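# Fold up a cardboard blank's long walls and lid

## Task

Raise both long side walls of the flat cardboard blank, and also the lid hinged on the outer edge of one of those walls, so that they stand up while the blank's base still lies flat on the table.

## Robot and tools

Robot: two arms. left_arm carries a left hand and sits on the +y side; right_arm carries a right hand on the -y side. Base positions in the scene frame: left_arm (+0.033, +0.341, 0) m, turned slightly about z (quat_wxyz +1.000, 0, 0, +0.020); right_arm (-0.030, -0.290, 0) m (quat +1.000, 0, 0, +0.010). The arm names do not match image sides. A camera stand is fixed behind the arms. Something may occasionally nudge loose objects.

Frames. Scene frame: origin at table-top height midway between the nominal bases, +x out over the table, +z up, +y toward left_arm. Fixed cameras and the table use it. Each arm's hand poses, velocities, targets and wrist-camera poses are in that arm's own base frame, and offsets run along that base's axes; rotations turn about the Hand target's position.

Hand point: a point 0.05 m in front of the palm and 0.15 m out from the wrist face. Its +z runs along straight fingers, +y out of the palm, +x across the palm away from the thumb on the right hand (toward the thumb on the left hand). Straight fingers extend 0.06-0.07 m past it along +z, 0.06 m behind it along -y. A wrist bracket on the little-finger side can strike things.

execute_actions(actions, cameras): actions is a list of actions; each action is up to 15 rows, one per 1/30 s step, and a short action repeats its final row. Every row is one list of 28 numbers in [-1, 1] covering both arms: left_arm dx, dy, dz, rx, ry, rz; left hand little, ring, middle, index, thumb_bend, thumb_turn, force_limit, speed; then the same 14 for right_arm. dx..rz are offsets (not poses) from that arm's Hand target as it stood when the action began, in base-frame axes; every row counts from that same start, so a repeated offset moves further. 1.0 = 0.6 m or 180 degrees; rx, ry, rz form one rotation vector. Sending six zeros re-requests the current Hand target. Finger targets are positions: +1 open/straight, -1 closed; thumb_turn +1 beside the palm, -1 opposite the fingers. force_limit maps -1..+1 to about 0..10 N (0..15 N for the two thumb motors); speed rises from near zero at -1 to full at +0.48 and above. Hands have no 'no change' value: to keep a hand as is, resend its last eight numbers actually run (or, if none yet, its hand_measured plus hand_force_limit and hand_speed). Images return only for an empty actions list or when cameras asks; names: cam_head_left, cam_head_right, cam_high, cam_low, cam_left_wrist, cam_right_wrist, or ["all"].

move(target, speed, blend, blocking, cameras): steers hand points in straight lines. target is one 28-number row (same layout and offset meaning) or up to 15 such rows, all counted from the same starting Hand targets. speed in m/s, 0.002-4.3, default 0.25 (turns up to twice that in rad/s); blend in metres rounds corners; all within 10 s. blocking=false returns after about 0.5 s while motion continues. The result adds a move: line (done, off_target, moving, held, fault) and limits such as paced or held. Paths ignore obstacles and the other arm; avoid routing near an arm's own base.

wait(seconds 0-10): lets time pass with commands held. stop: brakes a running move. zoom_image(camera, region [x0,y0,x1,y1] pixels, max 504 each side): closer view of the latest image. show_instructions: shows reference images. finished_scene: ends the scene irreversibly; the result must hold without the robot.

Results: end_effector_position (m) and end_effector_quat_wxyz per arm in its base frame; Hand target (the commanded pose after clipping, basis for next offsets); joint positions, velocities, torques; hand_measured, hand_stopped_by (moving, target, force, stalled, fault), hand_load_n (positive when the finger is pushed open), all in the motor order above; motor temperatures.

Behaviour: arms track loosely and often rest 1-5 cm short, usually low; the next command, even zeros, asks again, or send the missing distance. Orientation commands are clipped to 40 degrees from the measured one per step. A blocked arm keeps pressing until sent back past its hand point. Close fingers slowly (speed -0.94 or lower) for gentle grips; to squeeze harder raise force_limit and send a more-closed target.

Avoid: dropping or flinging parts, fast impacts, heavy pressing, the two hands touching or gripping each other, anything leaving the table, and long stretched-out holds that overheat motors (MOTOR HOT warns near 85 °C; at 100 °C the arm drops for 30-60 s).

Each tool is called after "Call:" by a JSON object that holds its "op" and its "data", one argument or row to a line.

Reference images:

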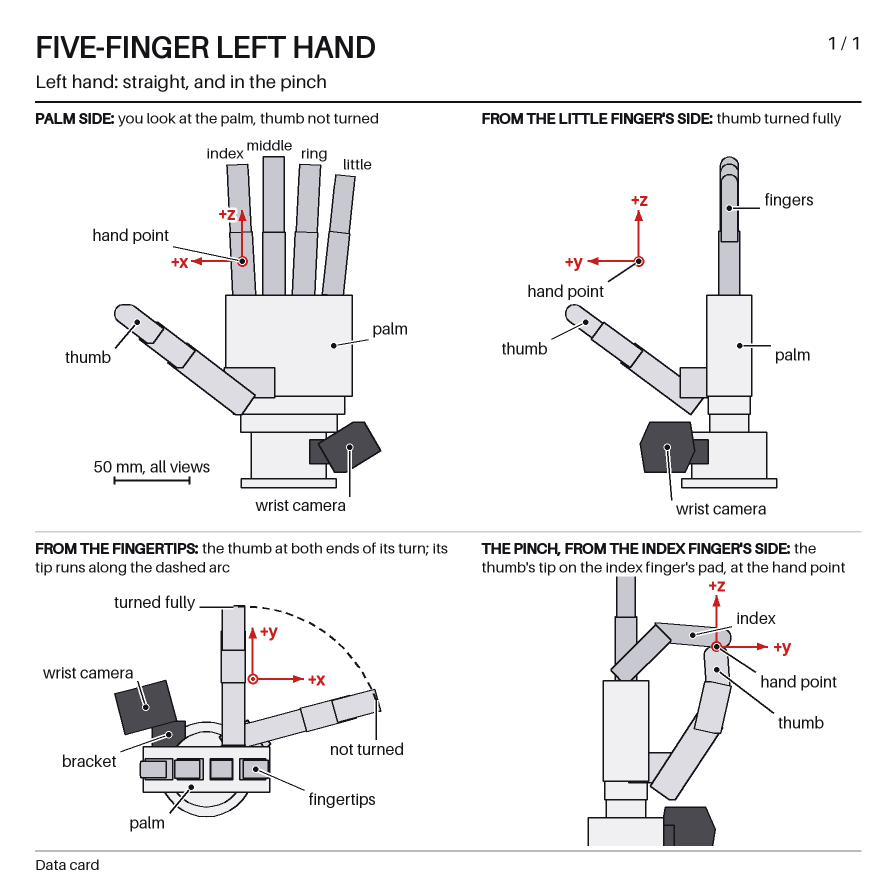

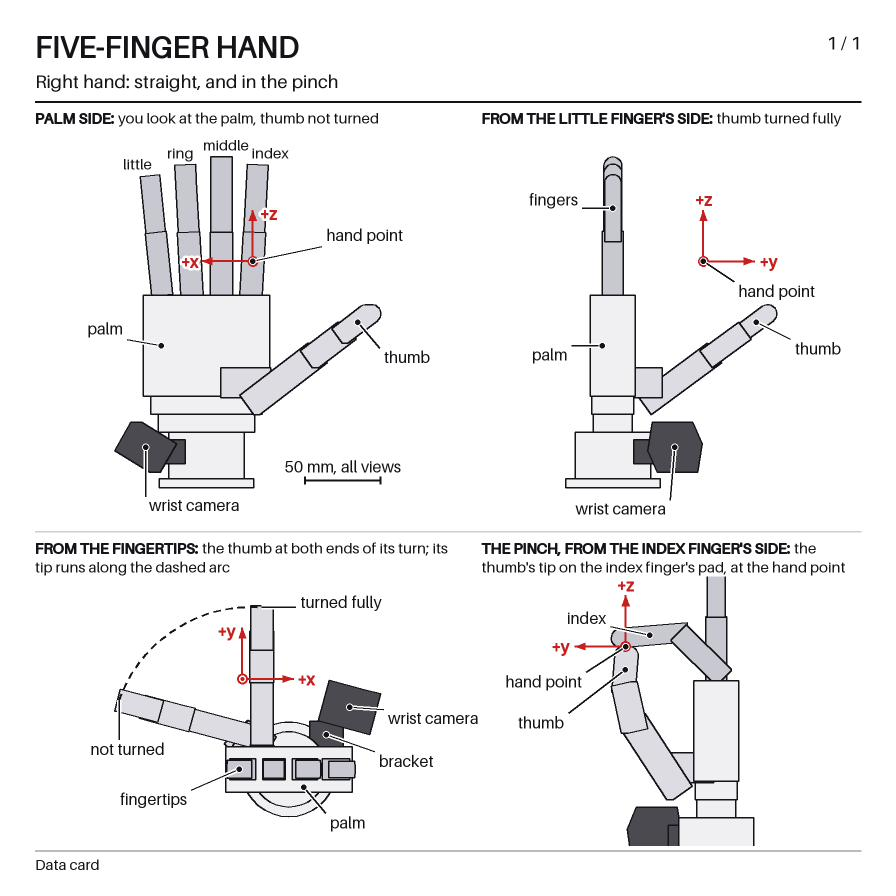

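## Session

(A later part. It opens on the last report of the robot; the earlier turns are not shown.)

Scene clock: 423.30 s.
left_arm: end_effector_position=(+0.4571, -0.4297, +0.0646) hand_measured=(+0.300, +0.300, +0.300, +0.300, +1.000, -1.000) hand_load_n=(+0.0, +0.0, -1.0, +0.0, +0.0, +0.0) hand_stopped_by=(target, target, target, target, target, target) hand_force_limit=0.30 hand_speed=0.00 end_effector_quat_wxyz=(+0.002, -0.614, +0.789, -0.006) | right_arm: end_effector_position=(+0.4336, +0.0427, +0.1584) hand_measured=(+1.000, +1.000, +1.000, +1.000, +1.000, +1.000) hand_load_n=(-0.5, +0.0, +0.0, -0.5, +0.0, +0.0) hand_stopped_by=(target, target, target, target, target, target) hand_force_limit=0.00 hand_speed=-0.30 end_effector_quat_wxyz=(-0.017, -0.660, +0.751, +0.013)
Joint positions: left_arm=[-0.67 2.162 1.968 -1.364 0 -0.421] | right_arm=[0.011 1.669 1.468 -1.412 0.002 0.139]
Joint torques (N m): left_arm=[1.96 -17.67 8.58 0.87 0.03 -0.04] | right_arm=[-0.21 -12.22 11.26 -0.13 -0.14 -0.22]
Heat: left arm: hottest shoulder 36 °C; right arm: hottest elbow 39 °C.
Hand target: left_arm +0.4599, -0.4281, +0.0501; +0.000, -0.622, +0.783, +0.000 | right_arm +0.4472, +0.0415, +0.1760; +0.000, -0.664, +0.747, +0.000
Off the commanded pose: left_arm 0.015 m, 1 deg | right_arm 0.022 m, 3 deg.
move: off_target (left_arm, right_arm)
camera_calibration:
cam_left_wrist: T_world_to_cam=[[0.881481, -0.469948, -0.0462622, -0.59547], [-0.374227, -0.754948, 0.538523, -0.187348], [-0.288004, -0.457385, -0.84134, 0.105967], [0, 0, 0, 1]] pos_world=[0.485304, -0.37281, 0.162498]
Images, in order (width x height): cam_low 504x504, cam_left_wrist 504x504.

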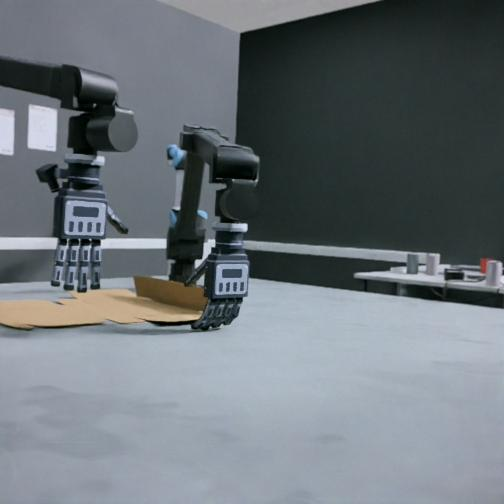

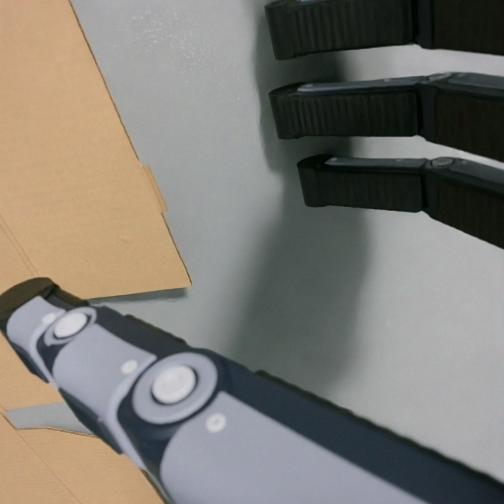

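Call:
{"op": "move", "data": {
  "target": [
    [-0.073, 0.017, -0.002, 0, 0, 0, 0.3, 0.3, 0.3, 0.3, 1, -1, 0.3, 0.0, 0, 0, 0, 0, 0, 0, 1, 1, 1, 1, 1, 1, 0, -0.3]
  ],
  "speed": 0.06,
  "cameras": ["cam_low", "cam_left_wrist"]
}}

Call:
{"op": "zoom_image", "data": {
  "camera": "cam_low",
  "region": [140, 250, 300, 360]
}}

Scene clock: 424.77 s.
left_arm: end_effector_position=(+0.4341, -0.4150, +0.0609) hand_measured=(+0.300, +0.300, +0.300, +0.300, +1.000, -1.000) hand_load_n=(+0.0, +0.0, -3.0, +0.0, +0.0, +0.0) hand_stopped_by=(target, target, target, target, target, target) hand_force_limit=0.30 hand_speed=0.00 end_effector_quat_wxyz=(+0.004, -0.626, +0.780, -0.015) | right_arm: end_effector_position=(+0.4336, +0.0427, +0.1584) hand_measured=(+1.000, +1.000, +1.000, +1.000, +1.000, +1.000) hand_load_n=(+0.0, +0.0, +0.0, +0.0, +0.0, +0.0) hand_stopped_by=(target, target, target, target, target, target) hand_force_limit=0.00 hand_speed=-0.30 end_effector_quat_wxyz=(-0.017, -0.660, +0.751, +0.013)
Joint positions: left_arm=[-0.672 2.067 1.8 -1.272 0 -0.454] | right_arm=[0.011 1.669 1.468 -1.412 0.002 0.139]
Joint torques (N m): left_arm=[-0.32 -17.61 6.3 0.5 0.02 -0.03] | right_arm=[-0.15 -12.28 11.25 -0.1 -0.14 -0.22]
Heat: left arm: hottest shoulder 36 °C; right arm: hottest elbow 39 °C.
Hand target: left_arm +0.4163, -0.4179, +0.0490; +0.000, -0.622, +0.783, +0.000 | right_arm +0.4472, +0.0415, +0.1760; +0.000, -0.664, +0.747, +0.000
Off the commanded pose: left_arm 0.022 m, 2 deg | right_arm 0.022 m, 3 deg.
move: off_target (left_arm, right_arm)
camera_calibration:
cam_left_wrist: T_world_to_cam=[[0.896112, -0.442968, -0.0276342, -0.564825], [-0.358716, -0.759523, 0.54263, -0.191823], [-0.261356, -0.476344, -0.839517, 0.0835055], [0, 0, 0, 1]] pos_world=[0.459161, -0.356116, 0.158585]
Images, in order (width x height): cam_low 504x504, cam_left_wrist 504x504.

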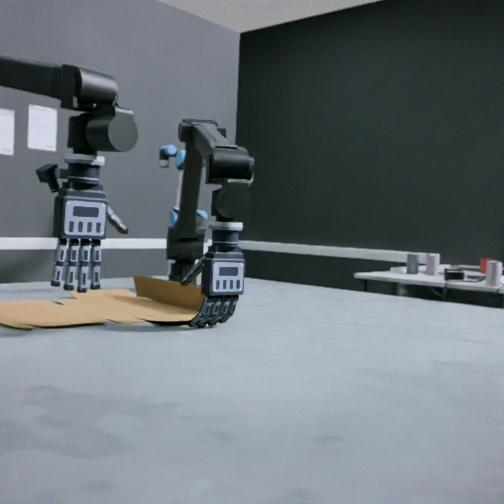

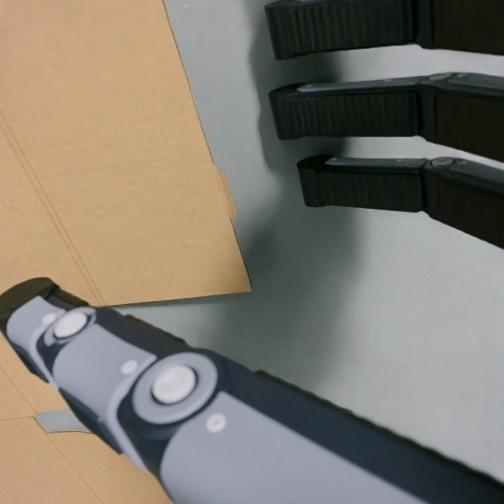

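Scaled by 3.150 from the camera's 504x504 image, which has a finer 720x720 frame.

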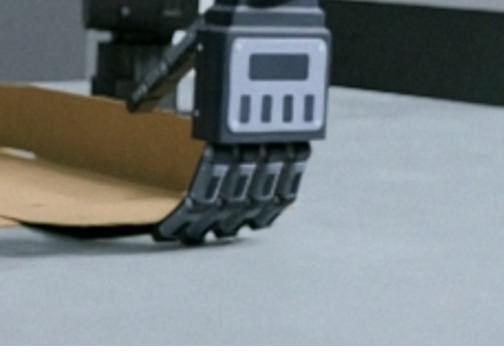

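Call:
{"op": "move", "data": {
  "target": [
    [-0.065, 0.015, 0.010, 0, 0, 0, 0.3, 0.3, 0.3, 0.3, 1, -1, 0.3, 0.0, 0, 0, 0, 0, 0, 0, 1, 1, 1, 1, 1, 1, 0, -0.3]
  ],
  "speed": 0.06,
  "cameras": ["cam_low", "cam_left_wrist"]
}}

Call:
{"op": "zoom_image", "data": {
  "camera": "cam_low",
  "region": [140, 250, 300, 360]
}}

Scene clock: 426.13 s.
left_arm: end_effector_position=(+0.3936, -0.4035, +0.0598) hand_measured=(+0.300, +0.300, +0.300, +0.300, +1.000, -1.000) hand_load_n=(+0.0, +0.0, -2.0, +0.5, +0.0, +0.0) hand_stopped_by=(target, target, target, target, target, target) hand_force_limit=0.30 hand_speed=0.00 end_effector_quat_wxyz=(+0.003, -0.625, +0.780, -0.007) | right_arm: end_effector_position=(+0.4336, +0.0427, +0.1584) hand_measured=(+1.000, +1.000, +1.000, +1.000, +1.000, +1.000) hand_load_n=(+0.0, +0.0, +0.0, +0.0, -0.5, +0.0) hand_stopped_by=(target, target, target, target, target, target) hand_force_limit=0.00 hand_speed=-0.30 end_effector_quat_wxyz=(-0.017, -0.660, +0.751, +0.013)
Joint positions: left_arm=[-0.7 1.979 1.653 -1.23 -0.003 -0.48] | right_arm=[0.011 1.669 1.468 -1.412 0.002 0.139]
Joint torques (N m): left_arm=[-0.5 -17.03 6.58 0.59 0.1 -0.03] | right_arm=[-0.15 -12.28 11.25 -0.12 -0.15 -0.23]
Heat: left arm: hottest shoulder 36 °C; right arm: hottest elbow 39 °C.
Hand target: left_arm +0.3773, -0.4088, +0.0548; +0.000, -0.622, +0.783, +0.000 | right_arm +0.4472, +0.0415, +0.1760; +0.000, -0.664, +0.747, +0.000
Off the commanded pose: left_arm 0.018 m, 1 deg | right_arm 0.022 m, 3 deg.
move: off_target (left_arm, right_arm)
camera_calibration:
cam_left_wrist: T_world_to_cam=[[0.895194, -0.4435, -0.0439906, -0.522412], [-0.352926, -0.765708, 0.537712, -0.201496], [-0.272159, -0.465831, -0.84198, 0.0861501], [0, 0, 0, 1]] pos_world=[0.419993, -0.345846, 0.157903]
Images, in order (width x height): cam_low 504x504, cam_left_wrist 504x504.

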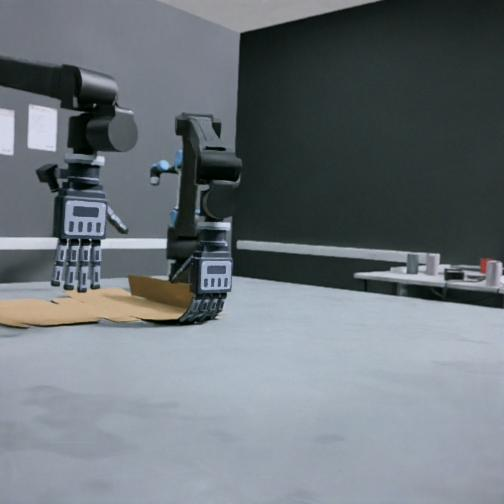

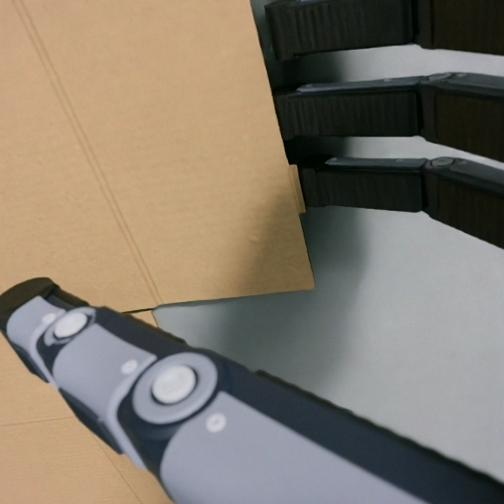

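Scaled by 3.150 from the camera's 504x504 image, which has a finer 720x720 frame.

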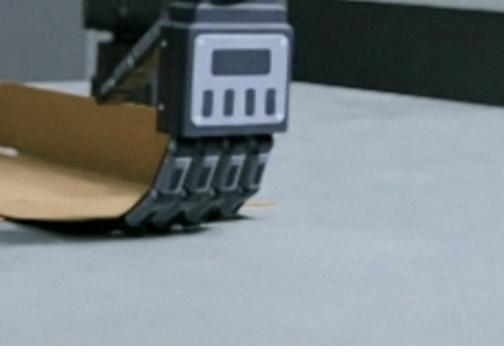

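Call:
{"op": "move", "data": {
  "target": [
    [-0.055, 0.013, -0.004, 0, 0, 0, 0.3, 0.3, 0.3, 0.3, 1, -1, 0.3, 0.0, 0, 0, 0, 0, 0, 0, 1, 1, 1, 1, 1, 1, 0, -0.3]
  ],
  "speed": 0.06,
  "cameras": ["cam_low", "cam_left_wrist"]
}}

Call:
{"op": "zoom_image", "data": {
  "camera": "cam_low",
  "region": [140, 250, 300, 360]
}}

Scene clock: 427.47 s.
left_arm: end_effector_position=(+0.3652, -0.3959, +0.0588) hand_measured=(+0.300, +0.300, +0.300, +0.300, +1.000, -1.000) hand_load_n=(+0.0, +0.0, -1.5, +0.0, +0.0, +0.0) hand_stopped_by=(target, target, target, target, target, target) hand_force_limit=0.30 hand_speed=0.00 end_effector_quat_wxyz=(+0.005, -0.627, +0.779, -0.011) | right_arm: end_effector_position=(+0.4336, +0.0427, +0.1584) hand_measured=(+1.000, +1.000, +1.000, +1.000, +1.000, +1.000) hand_load_n=(+0.0, +0.0, +0.0, +0.0, +0.0, +0.0) hand_stopped_by=(target, target, target, target, target, target) hand_force_limit=0.00 hand_speed=-0.30 end_effector_quat_wxyz=(-0.017, -0.660, +0.751, +0.013)
Joint positions: left_arm=[-0.722 1.907 1.539 -1.18 -0.006 -0.508] | right_arm=[0.011 1.669 1.468 -1.412 0.002 0.139]
Joint torques (N m): left_arm=[-1.03 -15.97 6.2 0.42 0.23 -0.04] | right_arm=[-0.09 -12.34 11.26 -0.12 -0.15 -0.22]
Heat: left arm: hottest shoulder 36 °C; right arm: hottest elbow 39 °C.
Hand target: left_arm +0.3442, -0.4010, +0.0525; +0.000, -0.622, +0.783, +0.000 | right_arm +0.4472, +0.0415, +0.1760; +0.000, -0.664, +0.747, +0.000
Off the commanded pose: left_arm 0.022 m, 2 deg | right_arm 0.022 m, 3 deg.
move: off_target (left_arm, right_arm)
camera_calibration:
cam_left_wrist: T_world_to_cam=[[0.897913, -0.438778, -0.0350256, -0.493289], [-0.353291, -0.765859, 0.537258, -0.204954], [-0.262562, -0.470037, -0.84269, 0.0759151], [0, 0, 0, 1]] pos_world=[0.390455, -0.337727, 0.156808]
Images, in order (width x height): cam_low 504x504, cam_left_wrist 504x504.

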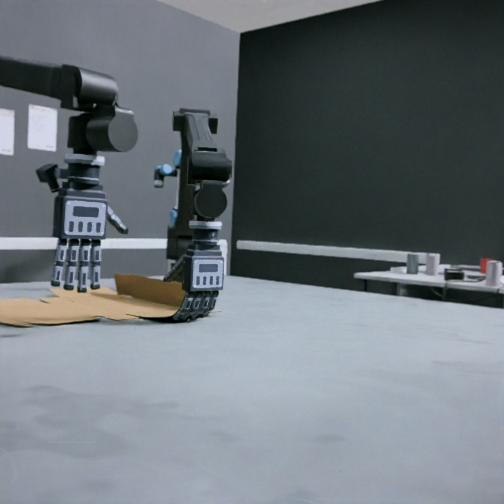

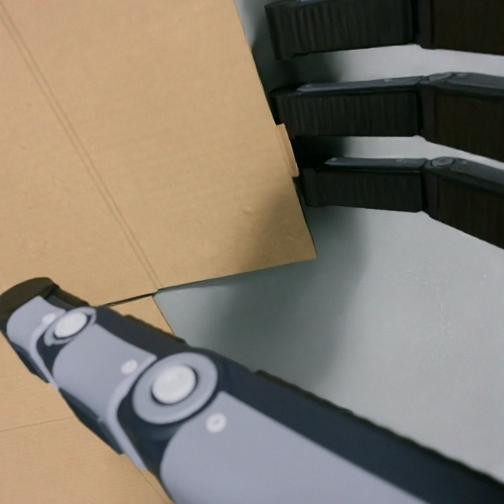

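Scaled by 3.150 from the camera's 504x504 image, which has a finer 720x720 frame.

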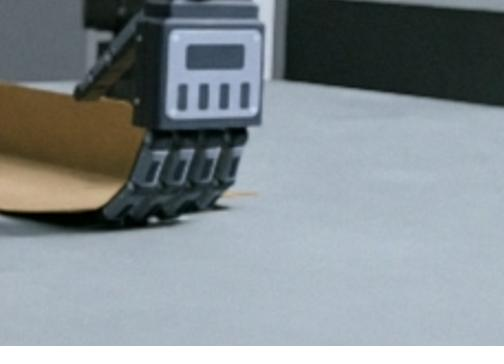

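Call:
{"op": "move", "data": {
  "target": [
    [0.0, 0.0, -0.002, 0, 0, 0, 0.0, 0.0, 0.0, 0.0, 1, -1, 0.3, -0.2, 0, 0, 0, 0, 0, 0, 1, 1, 1, 1, 1, 1, 0, -0.3]
  ],
  "speed": 0.06,
  "cameras": ["cam_low", "cam_left_wrist"]
}}

Call:
{"op": "zoom_image", "data": {
  "camera": "cam_low",
  "region": [120, 240, 280, 350]
}}

Scene clock: 429.53 s.
left_arm: end_effector_position=(+0.3503, -0.3937, +0.0497) hand_measured=(+0.000, +0.000, +0.000, +0.000, +1.000, -1.000) hand_load_n=(+0.0, +0.5, +0.0, +0.5, +0.0, +0.0) hand_stopped_by=(target, target, target, target, target, target) hand_force_limit=0.30 hand_speed=-0.20 end_effector_quat_wxyz=(+0.001, -0.622, +0.783, +0.003) | right_arm: end_effector_position=(+0.4336, +0.0427, +0.1584) hand_measured=(+1.000, +1.000, +1.000, +1.000, +1.000, +1.000) hand_load_n=(+0.0, +0.0, +0.0, -0.5, +0.0, +0.0) hand_stopped_by=(target, target, target, target, target, target) hand_force_limit=0.00 hand_speed=-0.30 end_effector_quat_wxyz=(-0.017, -0.660, +0.751, +0.013)
Joint positions: left_arm=[-0.737 1.907 1.51 -1.18 -0.003 -0.51] | right_arm=[0.011 1.669 1.468 -1.412 0.002 0.139]
Joint torques (N m): left_arm=[-0.09 -16.15 8.38 0.46 0.13 -0.05] | right_arm=[-0.15 -12.28 11.25 -0.1 -0.14 -0.22]
Heat: left arm: hottest shoulder 36 °C; right arm: hottest elbow 39 °C.
Hand target: left_arm +0.3442, -0.4009, +0.0512; +0.000, -0.622, +0.783, +0.000 | right_arm +0.4472, +0.0415, +0.1760; +0.000, -0.664, +0.747, +0.000
Off the commanded pose: left_arm 0.010 m, 0 deg | right_arm 0.022 m, 3 deg.
move: off_target (right_arm)
camera_calibration:
cam_left_wrist: T_world_to_cam=[[0.890981, -0.449534, -0.063808, -0.479594], [-0.350563, -0.770408, 0.53252, -0.206253], [-0.288544, -0.452097, -0.844009, 0.0816183], [0, 0, 0, 1]] pos_world=[0.378555, -0.337594, 0.148119]
Images, in order (width x height): cam_low 504x504, cam_left_wrist 504x504.

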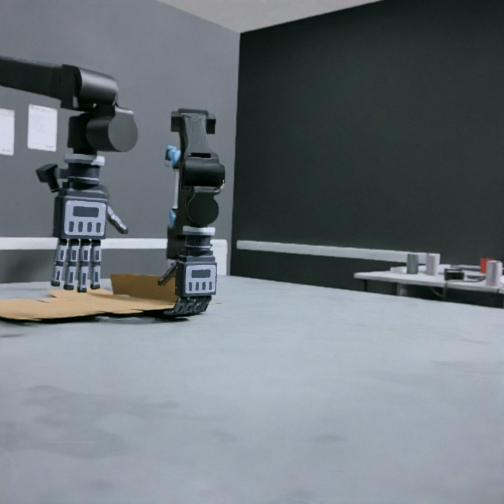

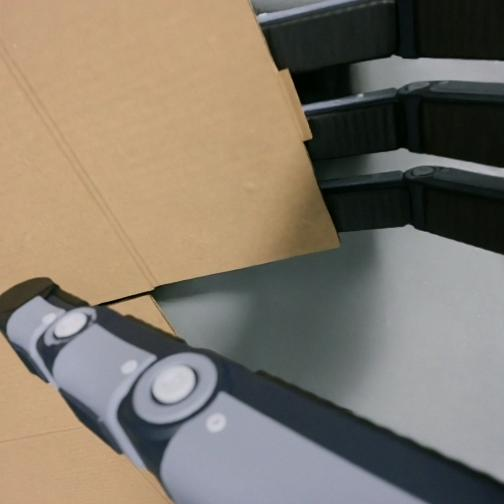

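Scaled by 3.150 from the camera's 504x504 image, which has a finer 720x720 frame.

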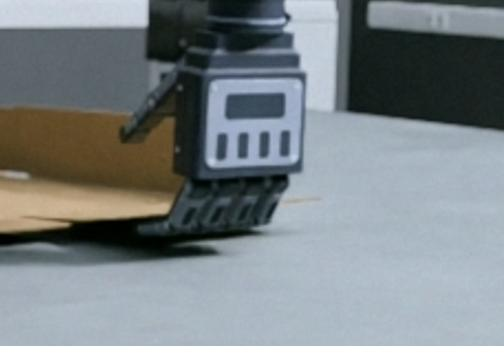

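Call:
{"op": "move", "data": {
  "target": [
    [0.0, 0.0, 0.0, 0, 0, 0, 0.0, 0.0, 0.0, 0.0, 0.0, -1, -0.3, -0.3, 0, 0, 0, 0, 0, 0, 1, 1, 1, 1, 1, 1, 0, -0.3],
    [0.0, 0.0, 0.0, 0, 0, 0, -0.3, -0.3, -0.3, -0.3, 0.0, -1, -0.3, -0.7, 0, 0, 0, 0, 0, 0, 1, 1, 1, 1, 1, 1, 0, -0.3]
  ],
  "speed": 0.06,
  "cameras": ["cam_low", "cam_left_wrist"]
}}

Call:
{"op": "zoom_image", "data": {
  "camera": "cam_low",
  "region": [120, 240, 280, 350]
}}

Scene clock: 432.10 s.
left_arm: end_effector_position=(+0.3502, -0.3937, +0.0498) hand_measured=(-0.244, -0.190, -0.162, -0.188, +0.000, -1.000) hand_load_n=(+6.0, +0.0, +0.0, +15.5, +0.5, +0.0) hand_stopped_by=(force, force, force, force, target, target) hand_force_limit=-0.30 hand_speed=-0.70 end_effector_quat_wxyz=(+0.001, -0.622, +0.783, +0.003) | right_arm: end_effector_position=(+0.4336, +0.0427, +0.1584) hand_measured=(+1.000, +1.000, +1.000, +1.000, +1.000, +1.000) hand_load_n=(+0.0, +0.0, +0.5, +0.0, -0.5, +0.0) hand_stopped_by=(target, target, target, target, target, target) hand_force_limit=0.00 hand_speed=-0.30 end_effector_quat_wxyz=(-0.017, -0.660, +0.751, +0.013)
Joint positions: left_arm=[-0.737 1.907 1.51 -1.18 -0.003 -0.51] | right_arm=[0.011 1.669 1.468 -1.412 0.002 0.139]
Joint torques (N m): left_arm=[0.09 -15.74 8.32 0.47 0.11 -0.04] | right_arm=[-0.15 -12.22 11.23 -0.16 -0.14 -0.22]
Heat: left arm: hottest shoulder 36 °C; right arm: hottest elbow 39 °C.
Hand target: left_arm +0.3442, -0.4009, +0.0512; +0.000, -0.622, +0.783, +0.000 | right_arm +0.4472, +0.0415, +0.1760; +0.000, -0.664, +0.747, +0.000
Off the commanded pose: left_arm 0.010 m, 0 deg | right_arm 0.022 m, 3 deg.
move: off_target (right_arm)
camera_calibration:
cam_left_wrist: T_world_to_cam=[[0.890945, -0.449595, -0.0638825, -0.479502], [-0.350486, -0.770249, 0.5328, -0.206304], [-0.28875, -0.452306, -0.843826, 0.0815689], [0, 0, 0, 1]] pos_world=[0.378456, -0.337593, 0.148117]
Images, in order (width x height): cam_low 504x504, cam_left_wrist 504x504.

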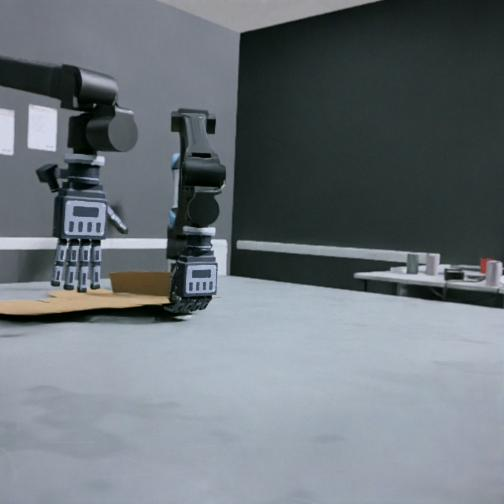

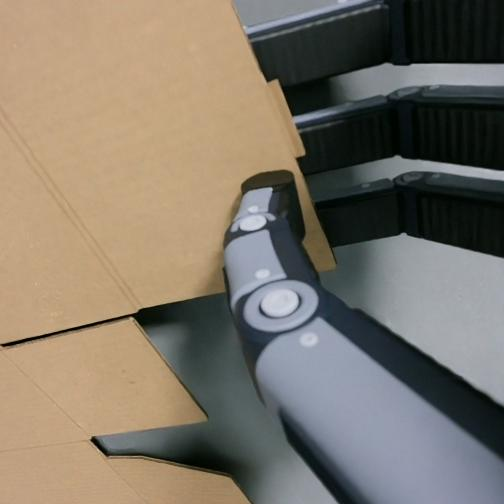

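Scaled by 3.150 from the camera's 504x504 image, which has a finer 720x720 frame.

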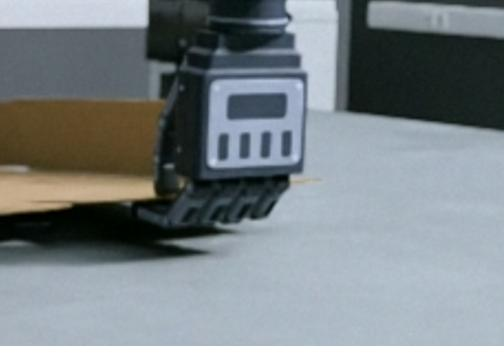

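Call:
{"op": "move", "data": {
  "target": [
    [0.0, 0.0, 0.0, 0, 0, 0, -0.3, -0.3, -0.3, -0.165, 0.0, -1, -0.3, -0.7, -0.08, -0.19, 0.06, 0.1919, 0.1533, -0.4737, 1, 1, 1, 1, 1, 1, 0, -0.3],
    [0.171, 0.005, 0.123, 0, 0, 0, -0.3, -0.3, -0.3, -0.165, 0.0, -1, -0.3, -0.7, -0.08, -0.19, 0.06, 0.1919, 0.1533, -0.4737, 1, 1, 1, 1, 1, 1, 0, -0.3]
  ],
  "speed": [0.3, 0.1],
  "cameras": ["all"]
}}

Scene clock: 439.07 s.
left_arm: end_effector_position=(+0.4288, -0.3937, +0.1130) hand_measured=(-0.246, -0.190, -0.162, -0.162, +0.000, -1.000) hand_load_n=(+2.0, +2.0, +6.0, +7.0, +3.0, +0.0) hand_stopped_by=(force, force, force, force, target, target) hand_force_limit=-0.30 hand_speed=-0.70 end_effector_quat_wxyz=(-0.003, -0.624, +0.782, +0.016) | right_arm: end_effector_position=(+0.4022, -0.0719, +0.2108) hand_measured=(+1.000, +1.000, +1.000, +1.000, +1.000, +1.000) hand_load_n=(+0.0, +0.0, +0.0, +0.0, +0.0, +0.0) hand_stopped_by=(target, target, target, target, target, target) hand_force_limit=0.00 hand_speed=-0.30 end_effector_quat_wxyz=(+0.022, +0.038, +0.940, +0.338)
Joint positions: left_arm=[-0.652 2.037 1.883 -1.449 -0.002 -0.428] | right_arm=[-0.591 1.576 1.26 -1.625 -0.599 0.946]
Joint torques (N m): left_arm=[2.43 -16.79 14.5 -0.23 0.09 0.27] | right_arm=[-0.56 -10.46 6.64 -0.66 -0.63 0.06]
Heat: left arm: hottest shoulder 36 °C; right arm: hottest elbow 39 °C.
Hand target: left_arm +0.4469, -0.3980, +0.1251; +0.000, -0.622, +0.783, +0.000 | right_arm +0.3992, -0.0726, +0.2120; +0.018, +0.049, +0.938, +0.342
Off the commanded pose: left_arm 0.022 m, 2 deg | right_arm 0.003 m, 1 deg.
move: off_target (left_arm)
camera_calibration:
cam_left_wrist: T_world_to_cam=[[0.89093, -0.445348, -0.0889284, -0.540968], [-0.336787, -0.77928, 0.528485, -0.221352], [-0.30466, -0.440894, -0.844272, 0.168962], [0, 0, 0, 1]] pos_world=[0.458892, -0.33892, 0.211524]
cam_right_wrist: T_world_to_cam=[[-0.148951, 0.798559, 0.583195, 0.00257909], [0.820648, -0.229209, 0.52345, -0.454136], [0.55168, 0.556566, -0.621195, 0.0613576], [0, 0, 0, 1]] pos_world=[0.33922, -0.140301, 0.274328]

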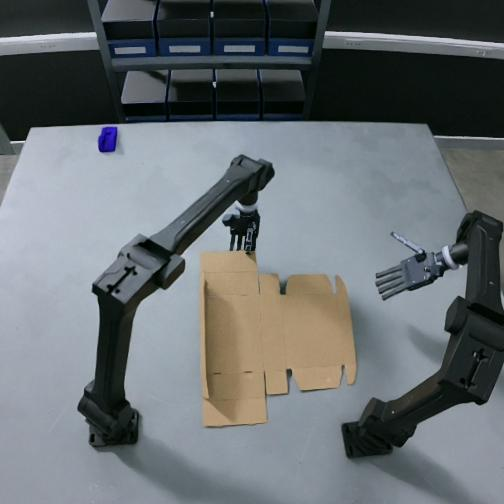

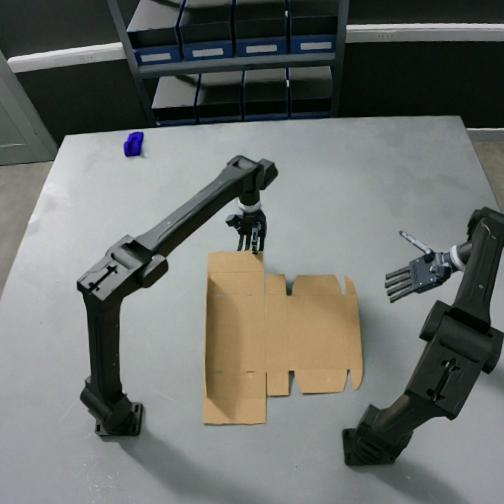

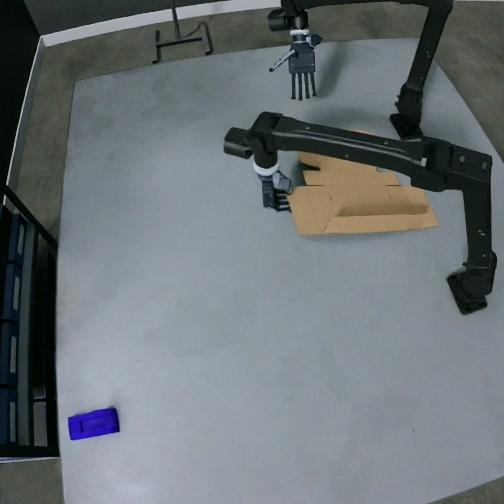

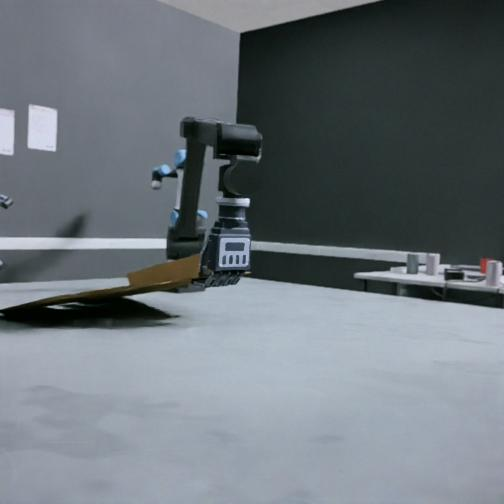

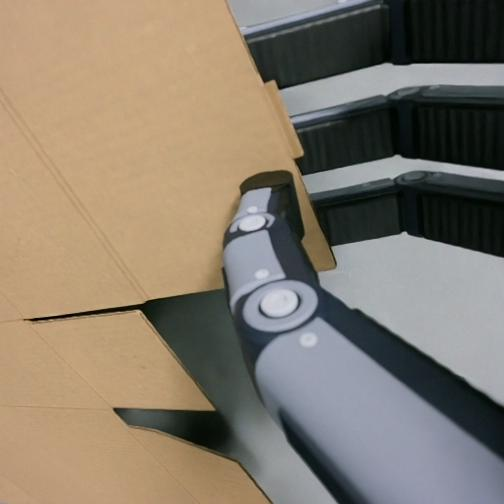

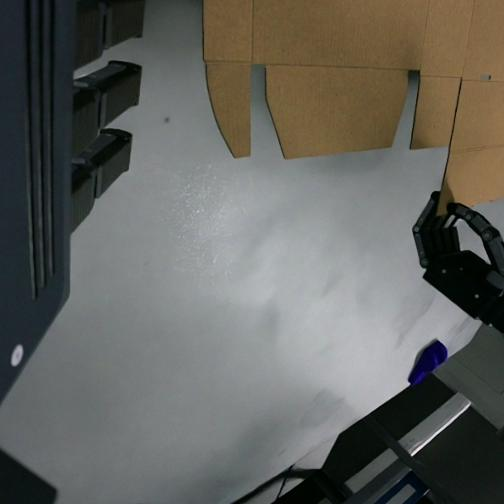

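Call:
{"op": "zoom_image", "data": {
  "camera": "cam_low",
  "region": [0, 220, 260, 350]
}}

Call:
{"op": "zoom_image", "data": {
  "camera": "cam_head_left",
  "region": [180, 220, 440, 440]
}}

Scaled by 1.938 from the camera's 504x504 image, which has a finer 720x720 frame.

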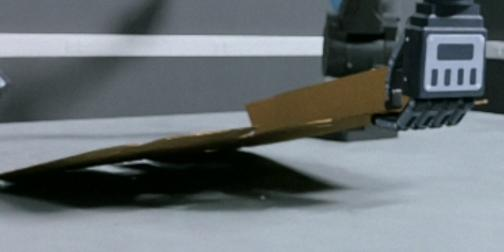

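Scaled by 1.938 from the camera's 504x504 image, which has a finer 720x720 frame.

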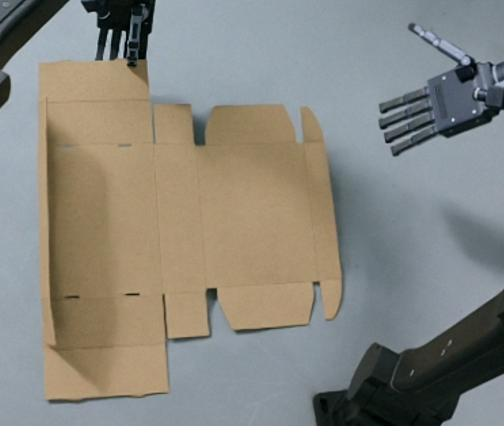

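Call:
{"op": "move", "data": {
  "target": [
    [0.0, 0.0, 0.09, 0, 0, 0, -0.3, -0.3, -0.3, -0.165, 0.0, -1, -0.3, -0.7, 0, 0, 0, 0, 0, 0, 1, 1, 1, 1, 1, 1, 0, -0.3]
  ],
  "speed": [0.1],
  "cameras": ["all"]
}}

Call:
{"op": "zoom_image", "data": {
  "camera": "cam_low",
  "region": [0, 220, 260, 350]
}}

Call:
{"op": "zoom_image", "data": {
  "camera": "cam_head_left",
  "region": [180, 220, 440, 440]
}}

Scene clock: 441.40 s.
left_arm: end_effector_position=(+0.4311, -0.3953, +0.1636) hand_measured=(-0.246, -0.190, -0.162, -0.162, +0.000, -1.000) hand_load_n=(+1.5, +2.0, +6.0, +7.0, +2.5, +0.0) hand_stopped_by=(force, force, force, force, target, target) hand_force_limit=-0.30 hand_speed=-0.70 end_effector_quat_wxyz=(-0.003, -0.623, +0.782, +0.018) | right_arm: end_effector_position=(+0.4022, -0.0719, +0.2108) hand_measured=(+1.000, +1.000, +1.000, +1.000, +1.000, +1.000) hand_load_n=(+0.0, +0.0, +0.0, +0.0, +0.0, +0.0) hand_stopped_by=(target, target, target, target, target, target) hand_force_limit=0.00 hand_speed=-0.30 end_effector_quat_wxyz=(+0.022, +0.038, +0.940, +0.338)
Joint positions: left_arm=[-0.652 2.037 2.015 -1.586 -0.002 -0.425] | right_arm=[-0.591 1.576 1.26 -1.625 -0.599 0.946]
Joint torques (N m): left_arm=[2.55 -17.49 14.48 -0.12 0.05 0.24] | right_arm=[-0.62 -10.34 6.63 -0.68 -0.63 0.07]
Heat: left arm: hottest shoulder 36 °C; right arm: hottest elbow 39 °C.
Hand target: left_arm +0.4469, -0.3980, +0.1791; +0.000, -0.622, +0.783, +0.000 | right_arm +0.3992, -0.0726, +0.2120; +0.018, +0.049, +0.938, +0.342
Off the commanded pose: left_arm 0.022 m, 2 deg | right_arm 0.003 m, 1 deg.
move: off_target (left_arm)
camera_calibration:
cam_left_wrist: T_world_to_cam=[[0.889332, -0.447463, -0.0941592, -0.538567], [-0.336617, -0.780025, 0.527494, -0.248805], [-0.309481, -0.437422, -0.844325, 0.215193], [0, 0, 0, 1]] pos_world=[0.461811, -0.340933, 0.262225]
cam_right_wrist: T_world_to_cam=[[-0.148951, 0.798559, 0.583195, 0.00257909], [0.820648, -0.229209, 0.52345, -0.454136], [0.55168, 0.556566, -0.621195, 0.0613576], [0, 0, 0, 1]] pos_world=[0.33922, -0.140301, 0.274328]

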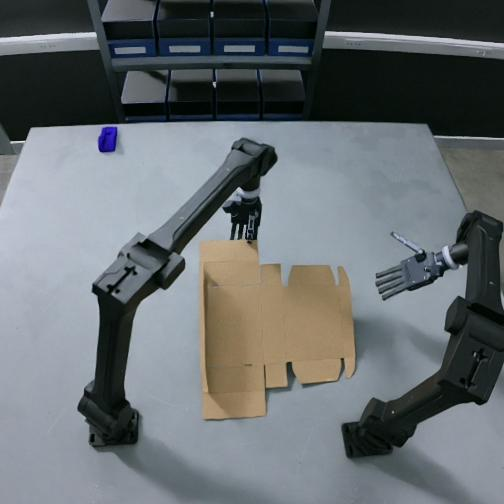

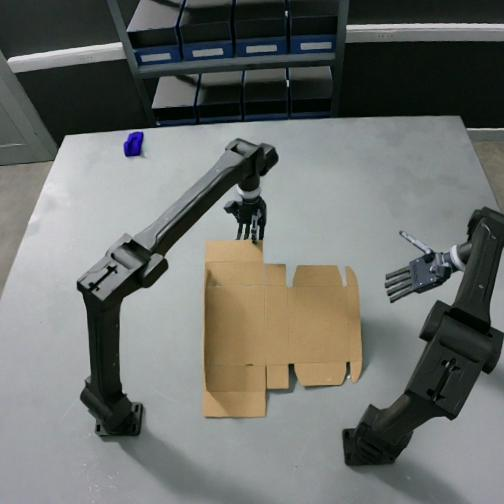

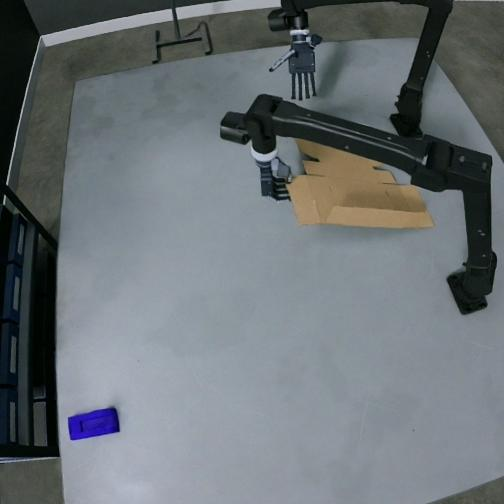

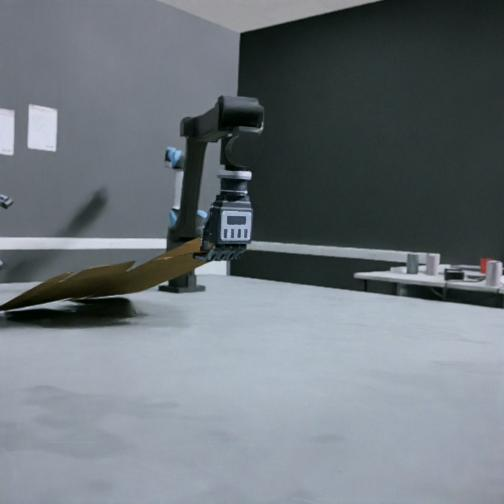

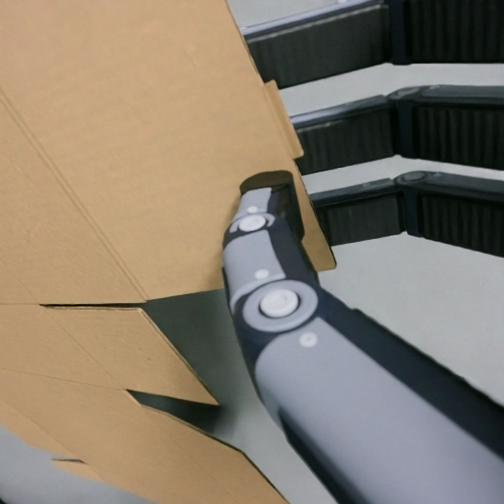

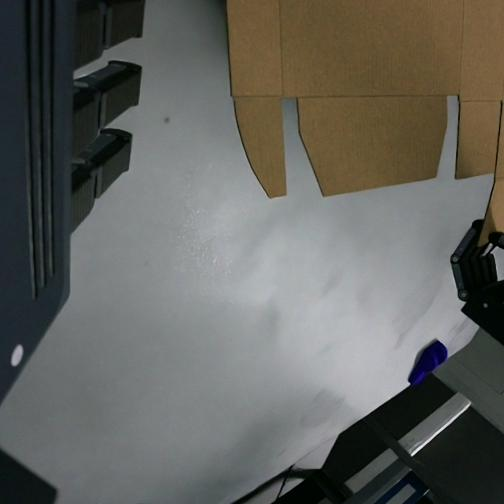

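Scaled by 1.938 from the camera's 504x504 image, which has a finer 720x720 frame.

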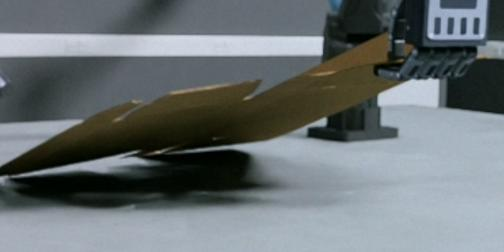

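Scaled by 1.938 from the camera's 504x504 image, which has a finer 720x720 frame.

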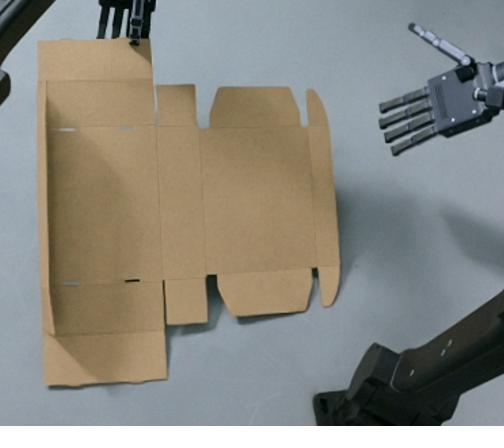

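Call:
{"op": "move", "data": {
  "target": [
    [0.0, 0.0, 0.0, 0, 0, 0, -0.3, -0.3, -0.3, -0.165, 0.0, -1, -0.3, -0.7, -0.101, -0.0187, -0.08, 0, 0, 0.0167, 1, 1, 1, 1, 1, 1, 0, -0.3],
    [0.0, 0.0, 0.0, 0, 0, 0, -0.3, -0.3, -0.3, -0.165, 0.0, -1, -0.3, -0.7, -0.101, -0.0187, -0.1617, 0, 0, 0.0167, 1, 1, 1, 1, 1, 1, 0, -0.3]
  ],
  "speed": [0.2, 0.12],
  "blend": [0.02, 0],
  "cameras": ["all"]
}}

Call:
{"op": "zoom_image", "data": {
  "camera": "cam_low",
  "region": [0, 220, 260, 350]
}}

Call:
{"op": "zoom_image", "data": {
  "camera": "cam_head_left",
  "region": [180, 220, 440, 440]
}}

Scene clock: 447.57 s.
left_arm: end_effector_position=(+0.4311, -0.3953, +0.1636) hand_measured=(-0.246, -0.190, -0.162, -0.162, +0.000, -1.000) hand_load_n=(+2.0, +2.0, +6.0, +7.0, +3.0, +0.0) hand_stopped_by=(force, force, force, force, target, target) hand_force_limit=-0.30 hand_speed=-0.70 end_effector_quat_wxyz=(-0.003, -0.623, +0.782, +0.018) | right_arm: end_effector_position=(+0.3402, -0.0819, +0.1183) hand_measured=(+1.000, +1.000, +1.000, +1.000, +1.000, +1.000) hand_load_n=(+0.0, +0.0, +0.0, +0.0, +0.0, +0.5) hand_stopped_by=(target, target, target, target, target, target) hand_force_limit=0.00 hand_speed=-0.30 end_effector_quat_wxyz=(+0.007, +0.028, +0.939, +0.343)
Joint positions: left_arm=[-0.652 2.037 2.015 -1.586 -0.002 -0.425] | right_arm=[-0.695 1.616 1.029 -1.453 -0.541 0.803]
Joint torques (N m): left_arm=[2.43 -16.91 14.49 -0.24 0.08 0.24] | right_arm=[-0.5 -9.23 5.82 -0.18 -0.36 -0.24]
Heat: left arm: hottest elbow 37 °C; right arm: hottest elbow 38 °C.
Hand target: left_arm +0.4469, -0.3980, +0.1791; +0.000, -0.622, +0.783, +0.000 | right_arm +0.3387, -0.0839, +0.1150; +0.009, +0.025, +0.939, +0.342
Off the commanded pose: left_arm 0.022 m, 2 deg | right_arm 0.004 m, 1 deg.
move: off_target (left_arm)
camera_calibration:
cam_left_wrist: T_world_to_cam=[[0.889332, -0.447463, -0.0941592, -0.538567], [-0.336617, -0.780025, 0.527494, -0.248805], [-0.309481, -0.437422, -0.844325, 0.215193], [0, 0, 0, 1]] pos_world=[0.461811, -0.340933, 0.262225]
cam_right_wrist: T_world_to_cam=[[-0.159305, 0.788267, 0.594354, 0.0566644], [0.837899, -0.21041, 0.503639, -0.359108], [0.52206, 0.578241, -0.626969, 0.0561974], [0, 0, 0, 1]] pos_world=[0.280585, -0.152722, 0.182416]

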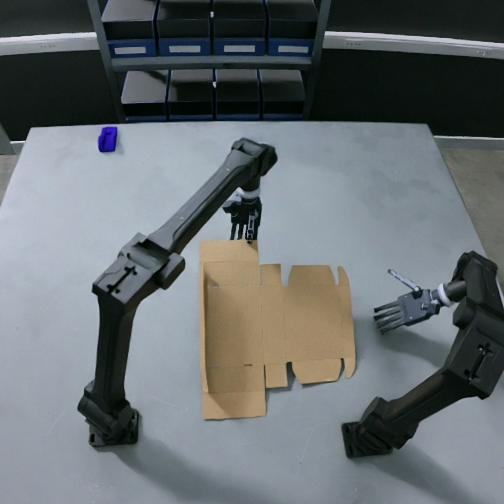

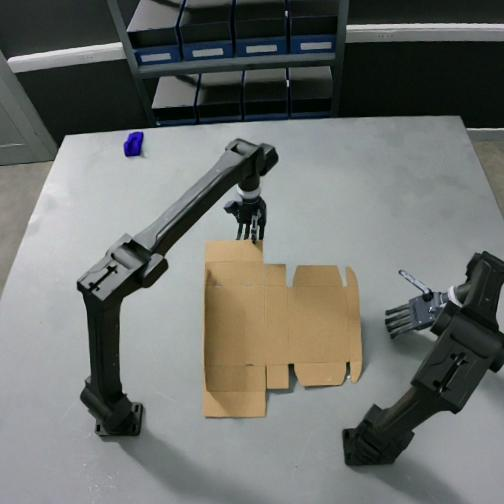

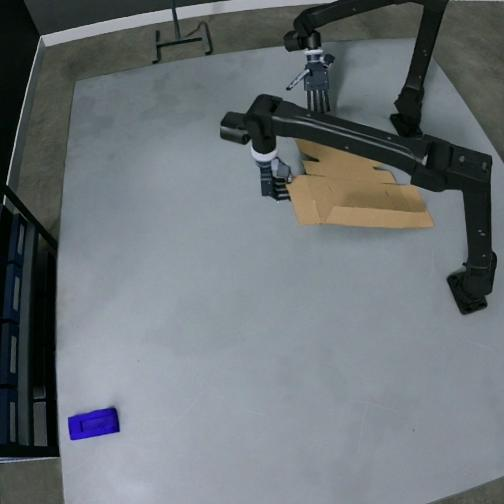

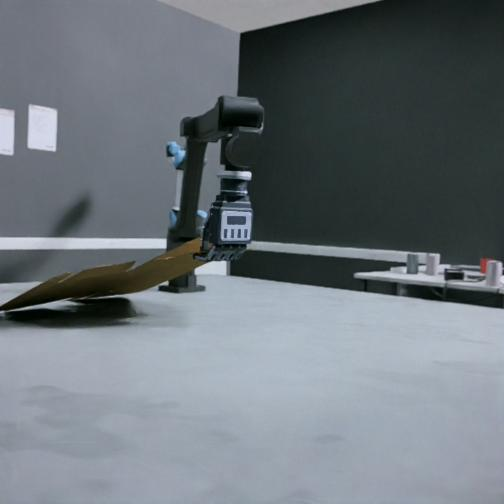

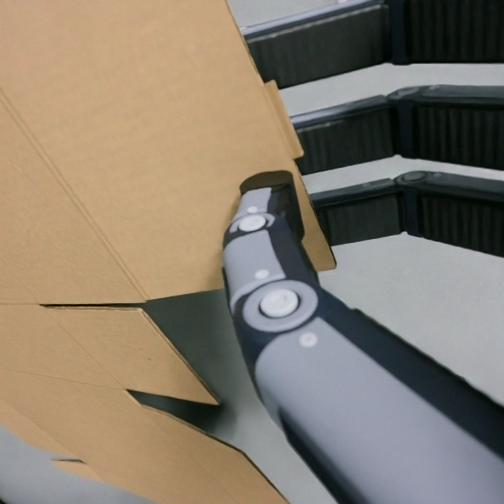

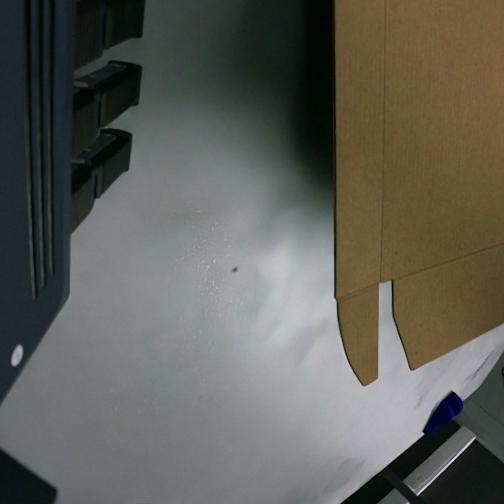

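Scaled by 1.938 from the camera's 504x504 image, which has a finer 720x720 frame.

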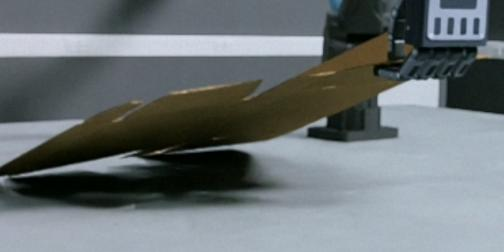

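Scaled by 1.938 from the camera's 504x504 image, which has a finer 720x720 frame.

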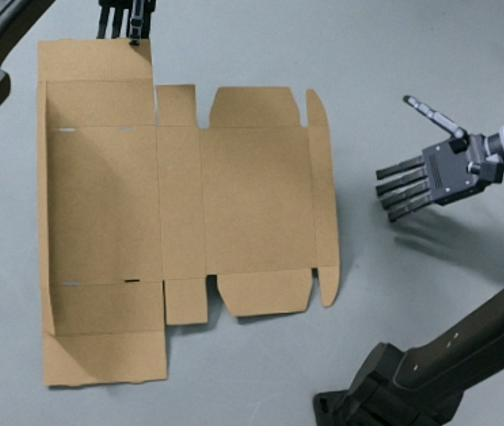

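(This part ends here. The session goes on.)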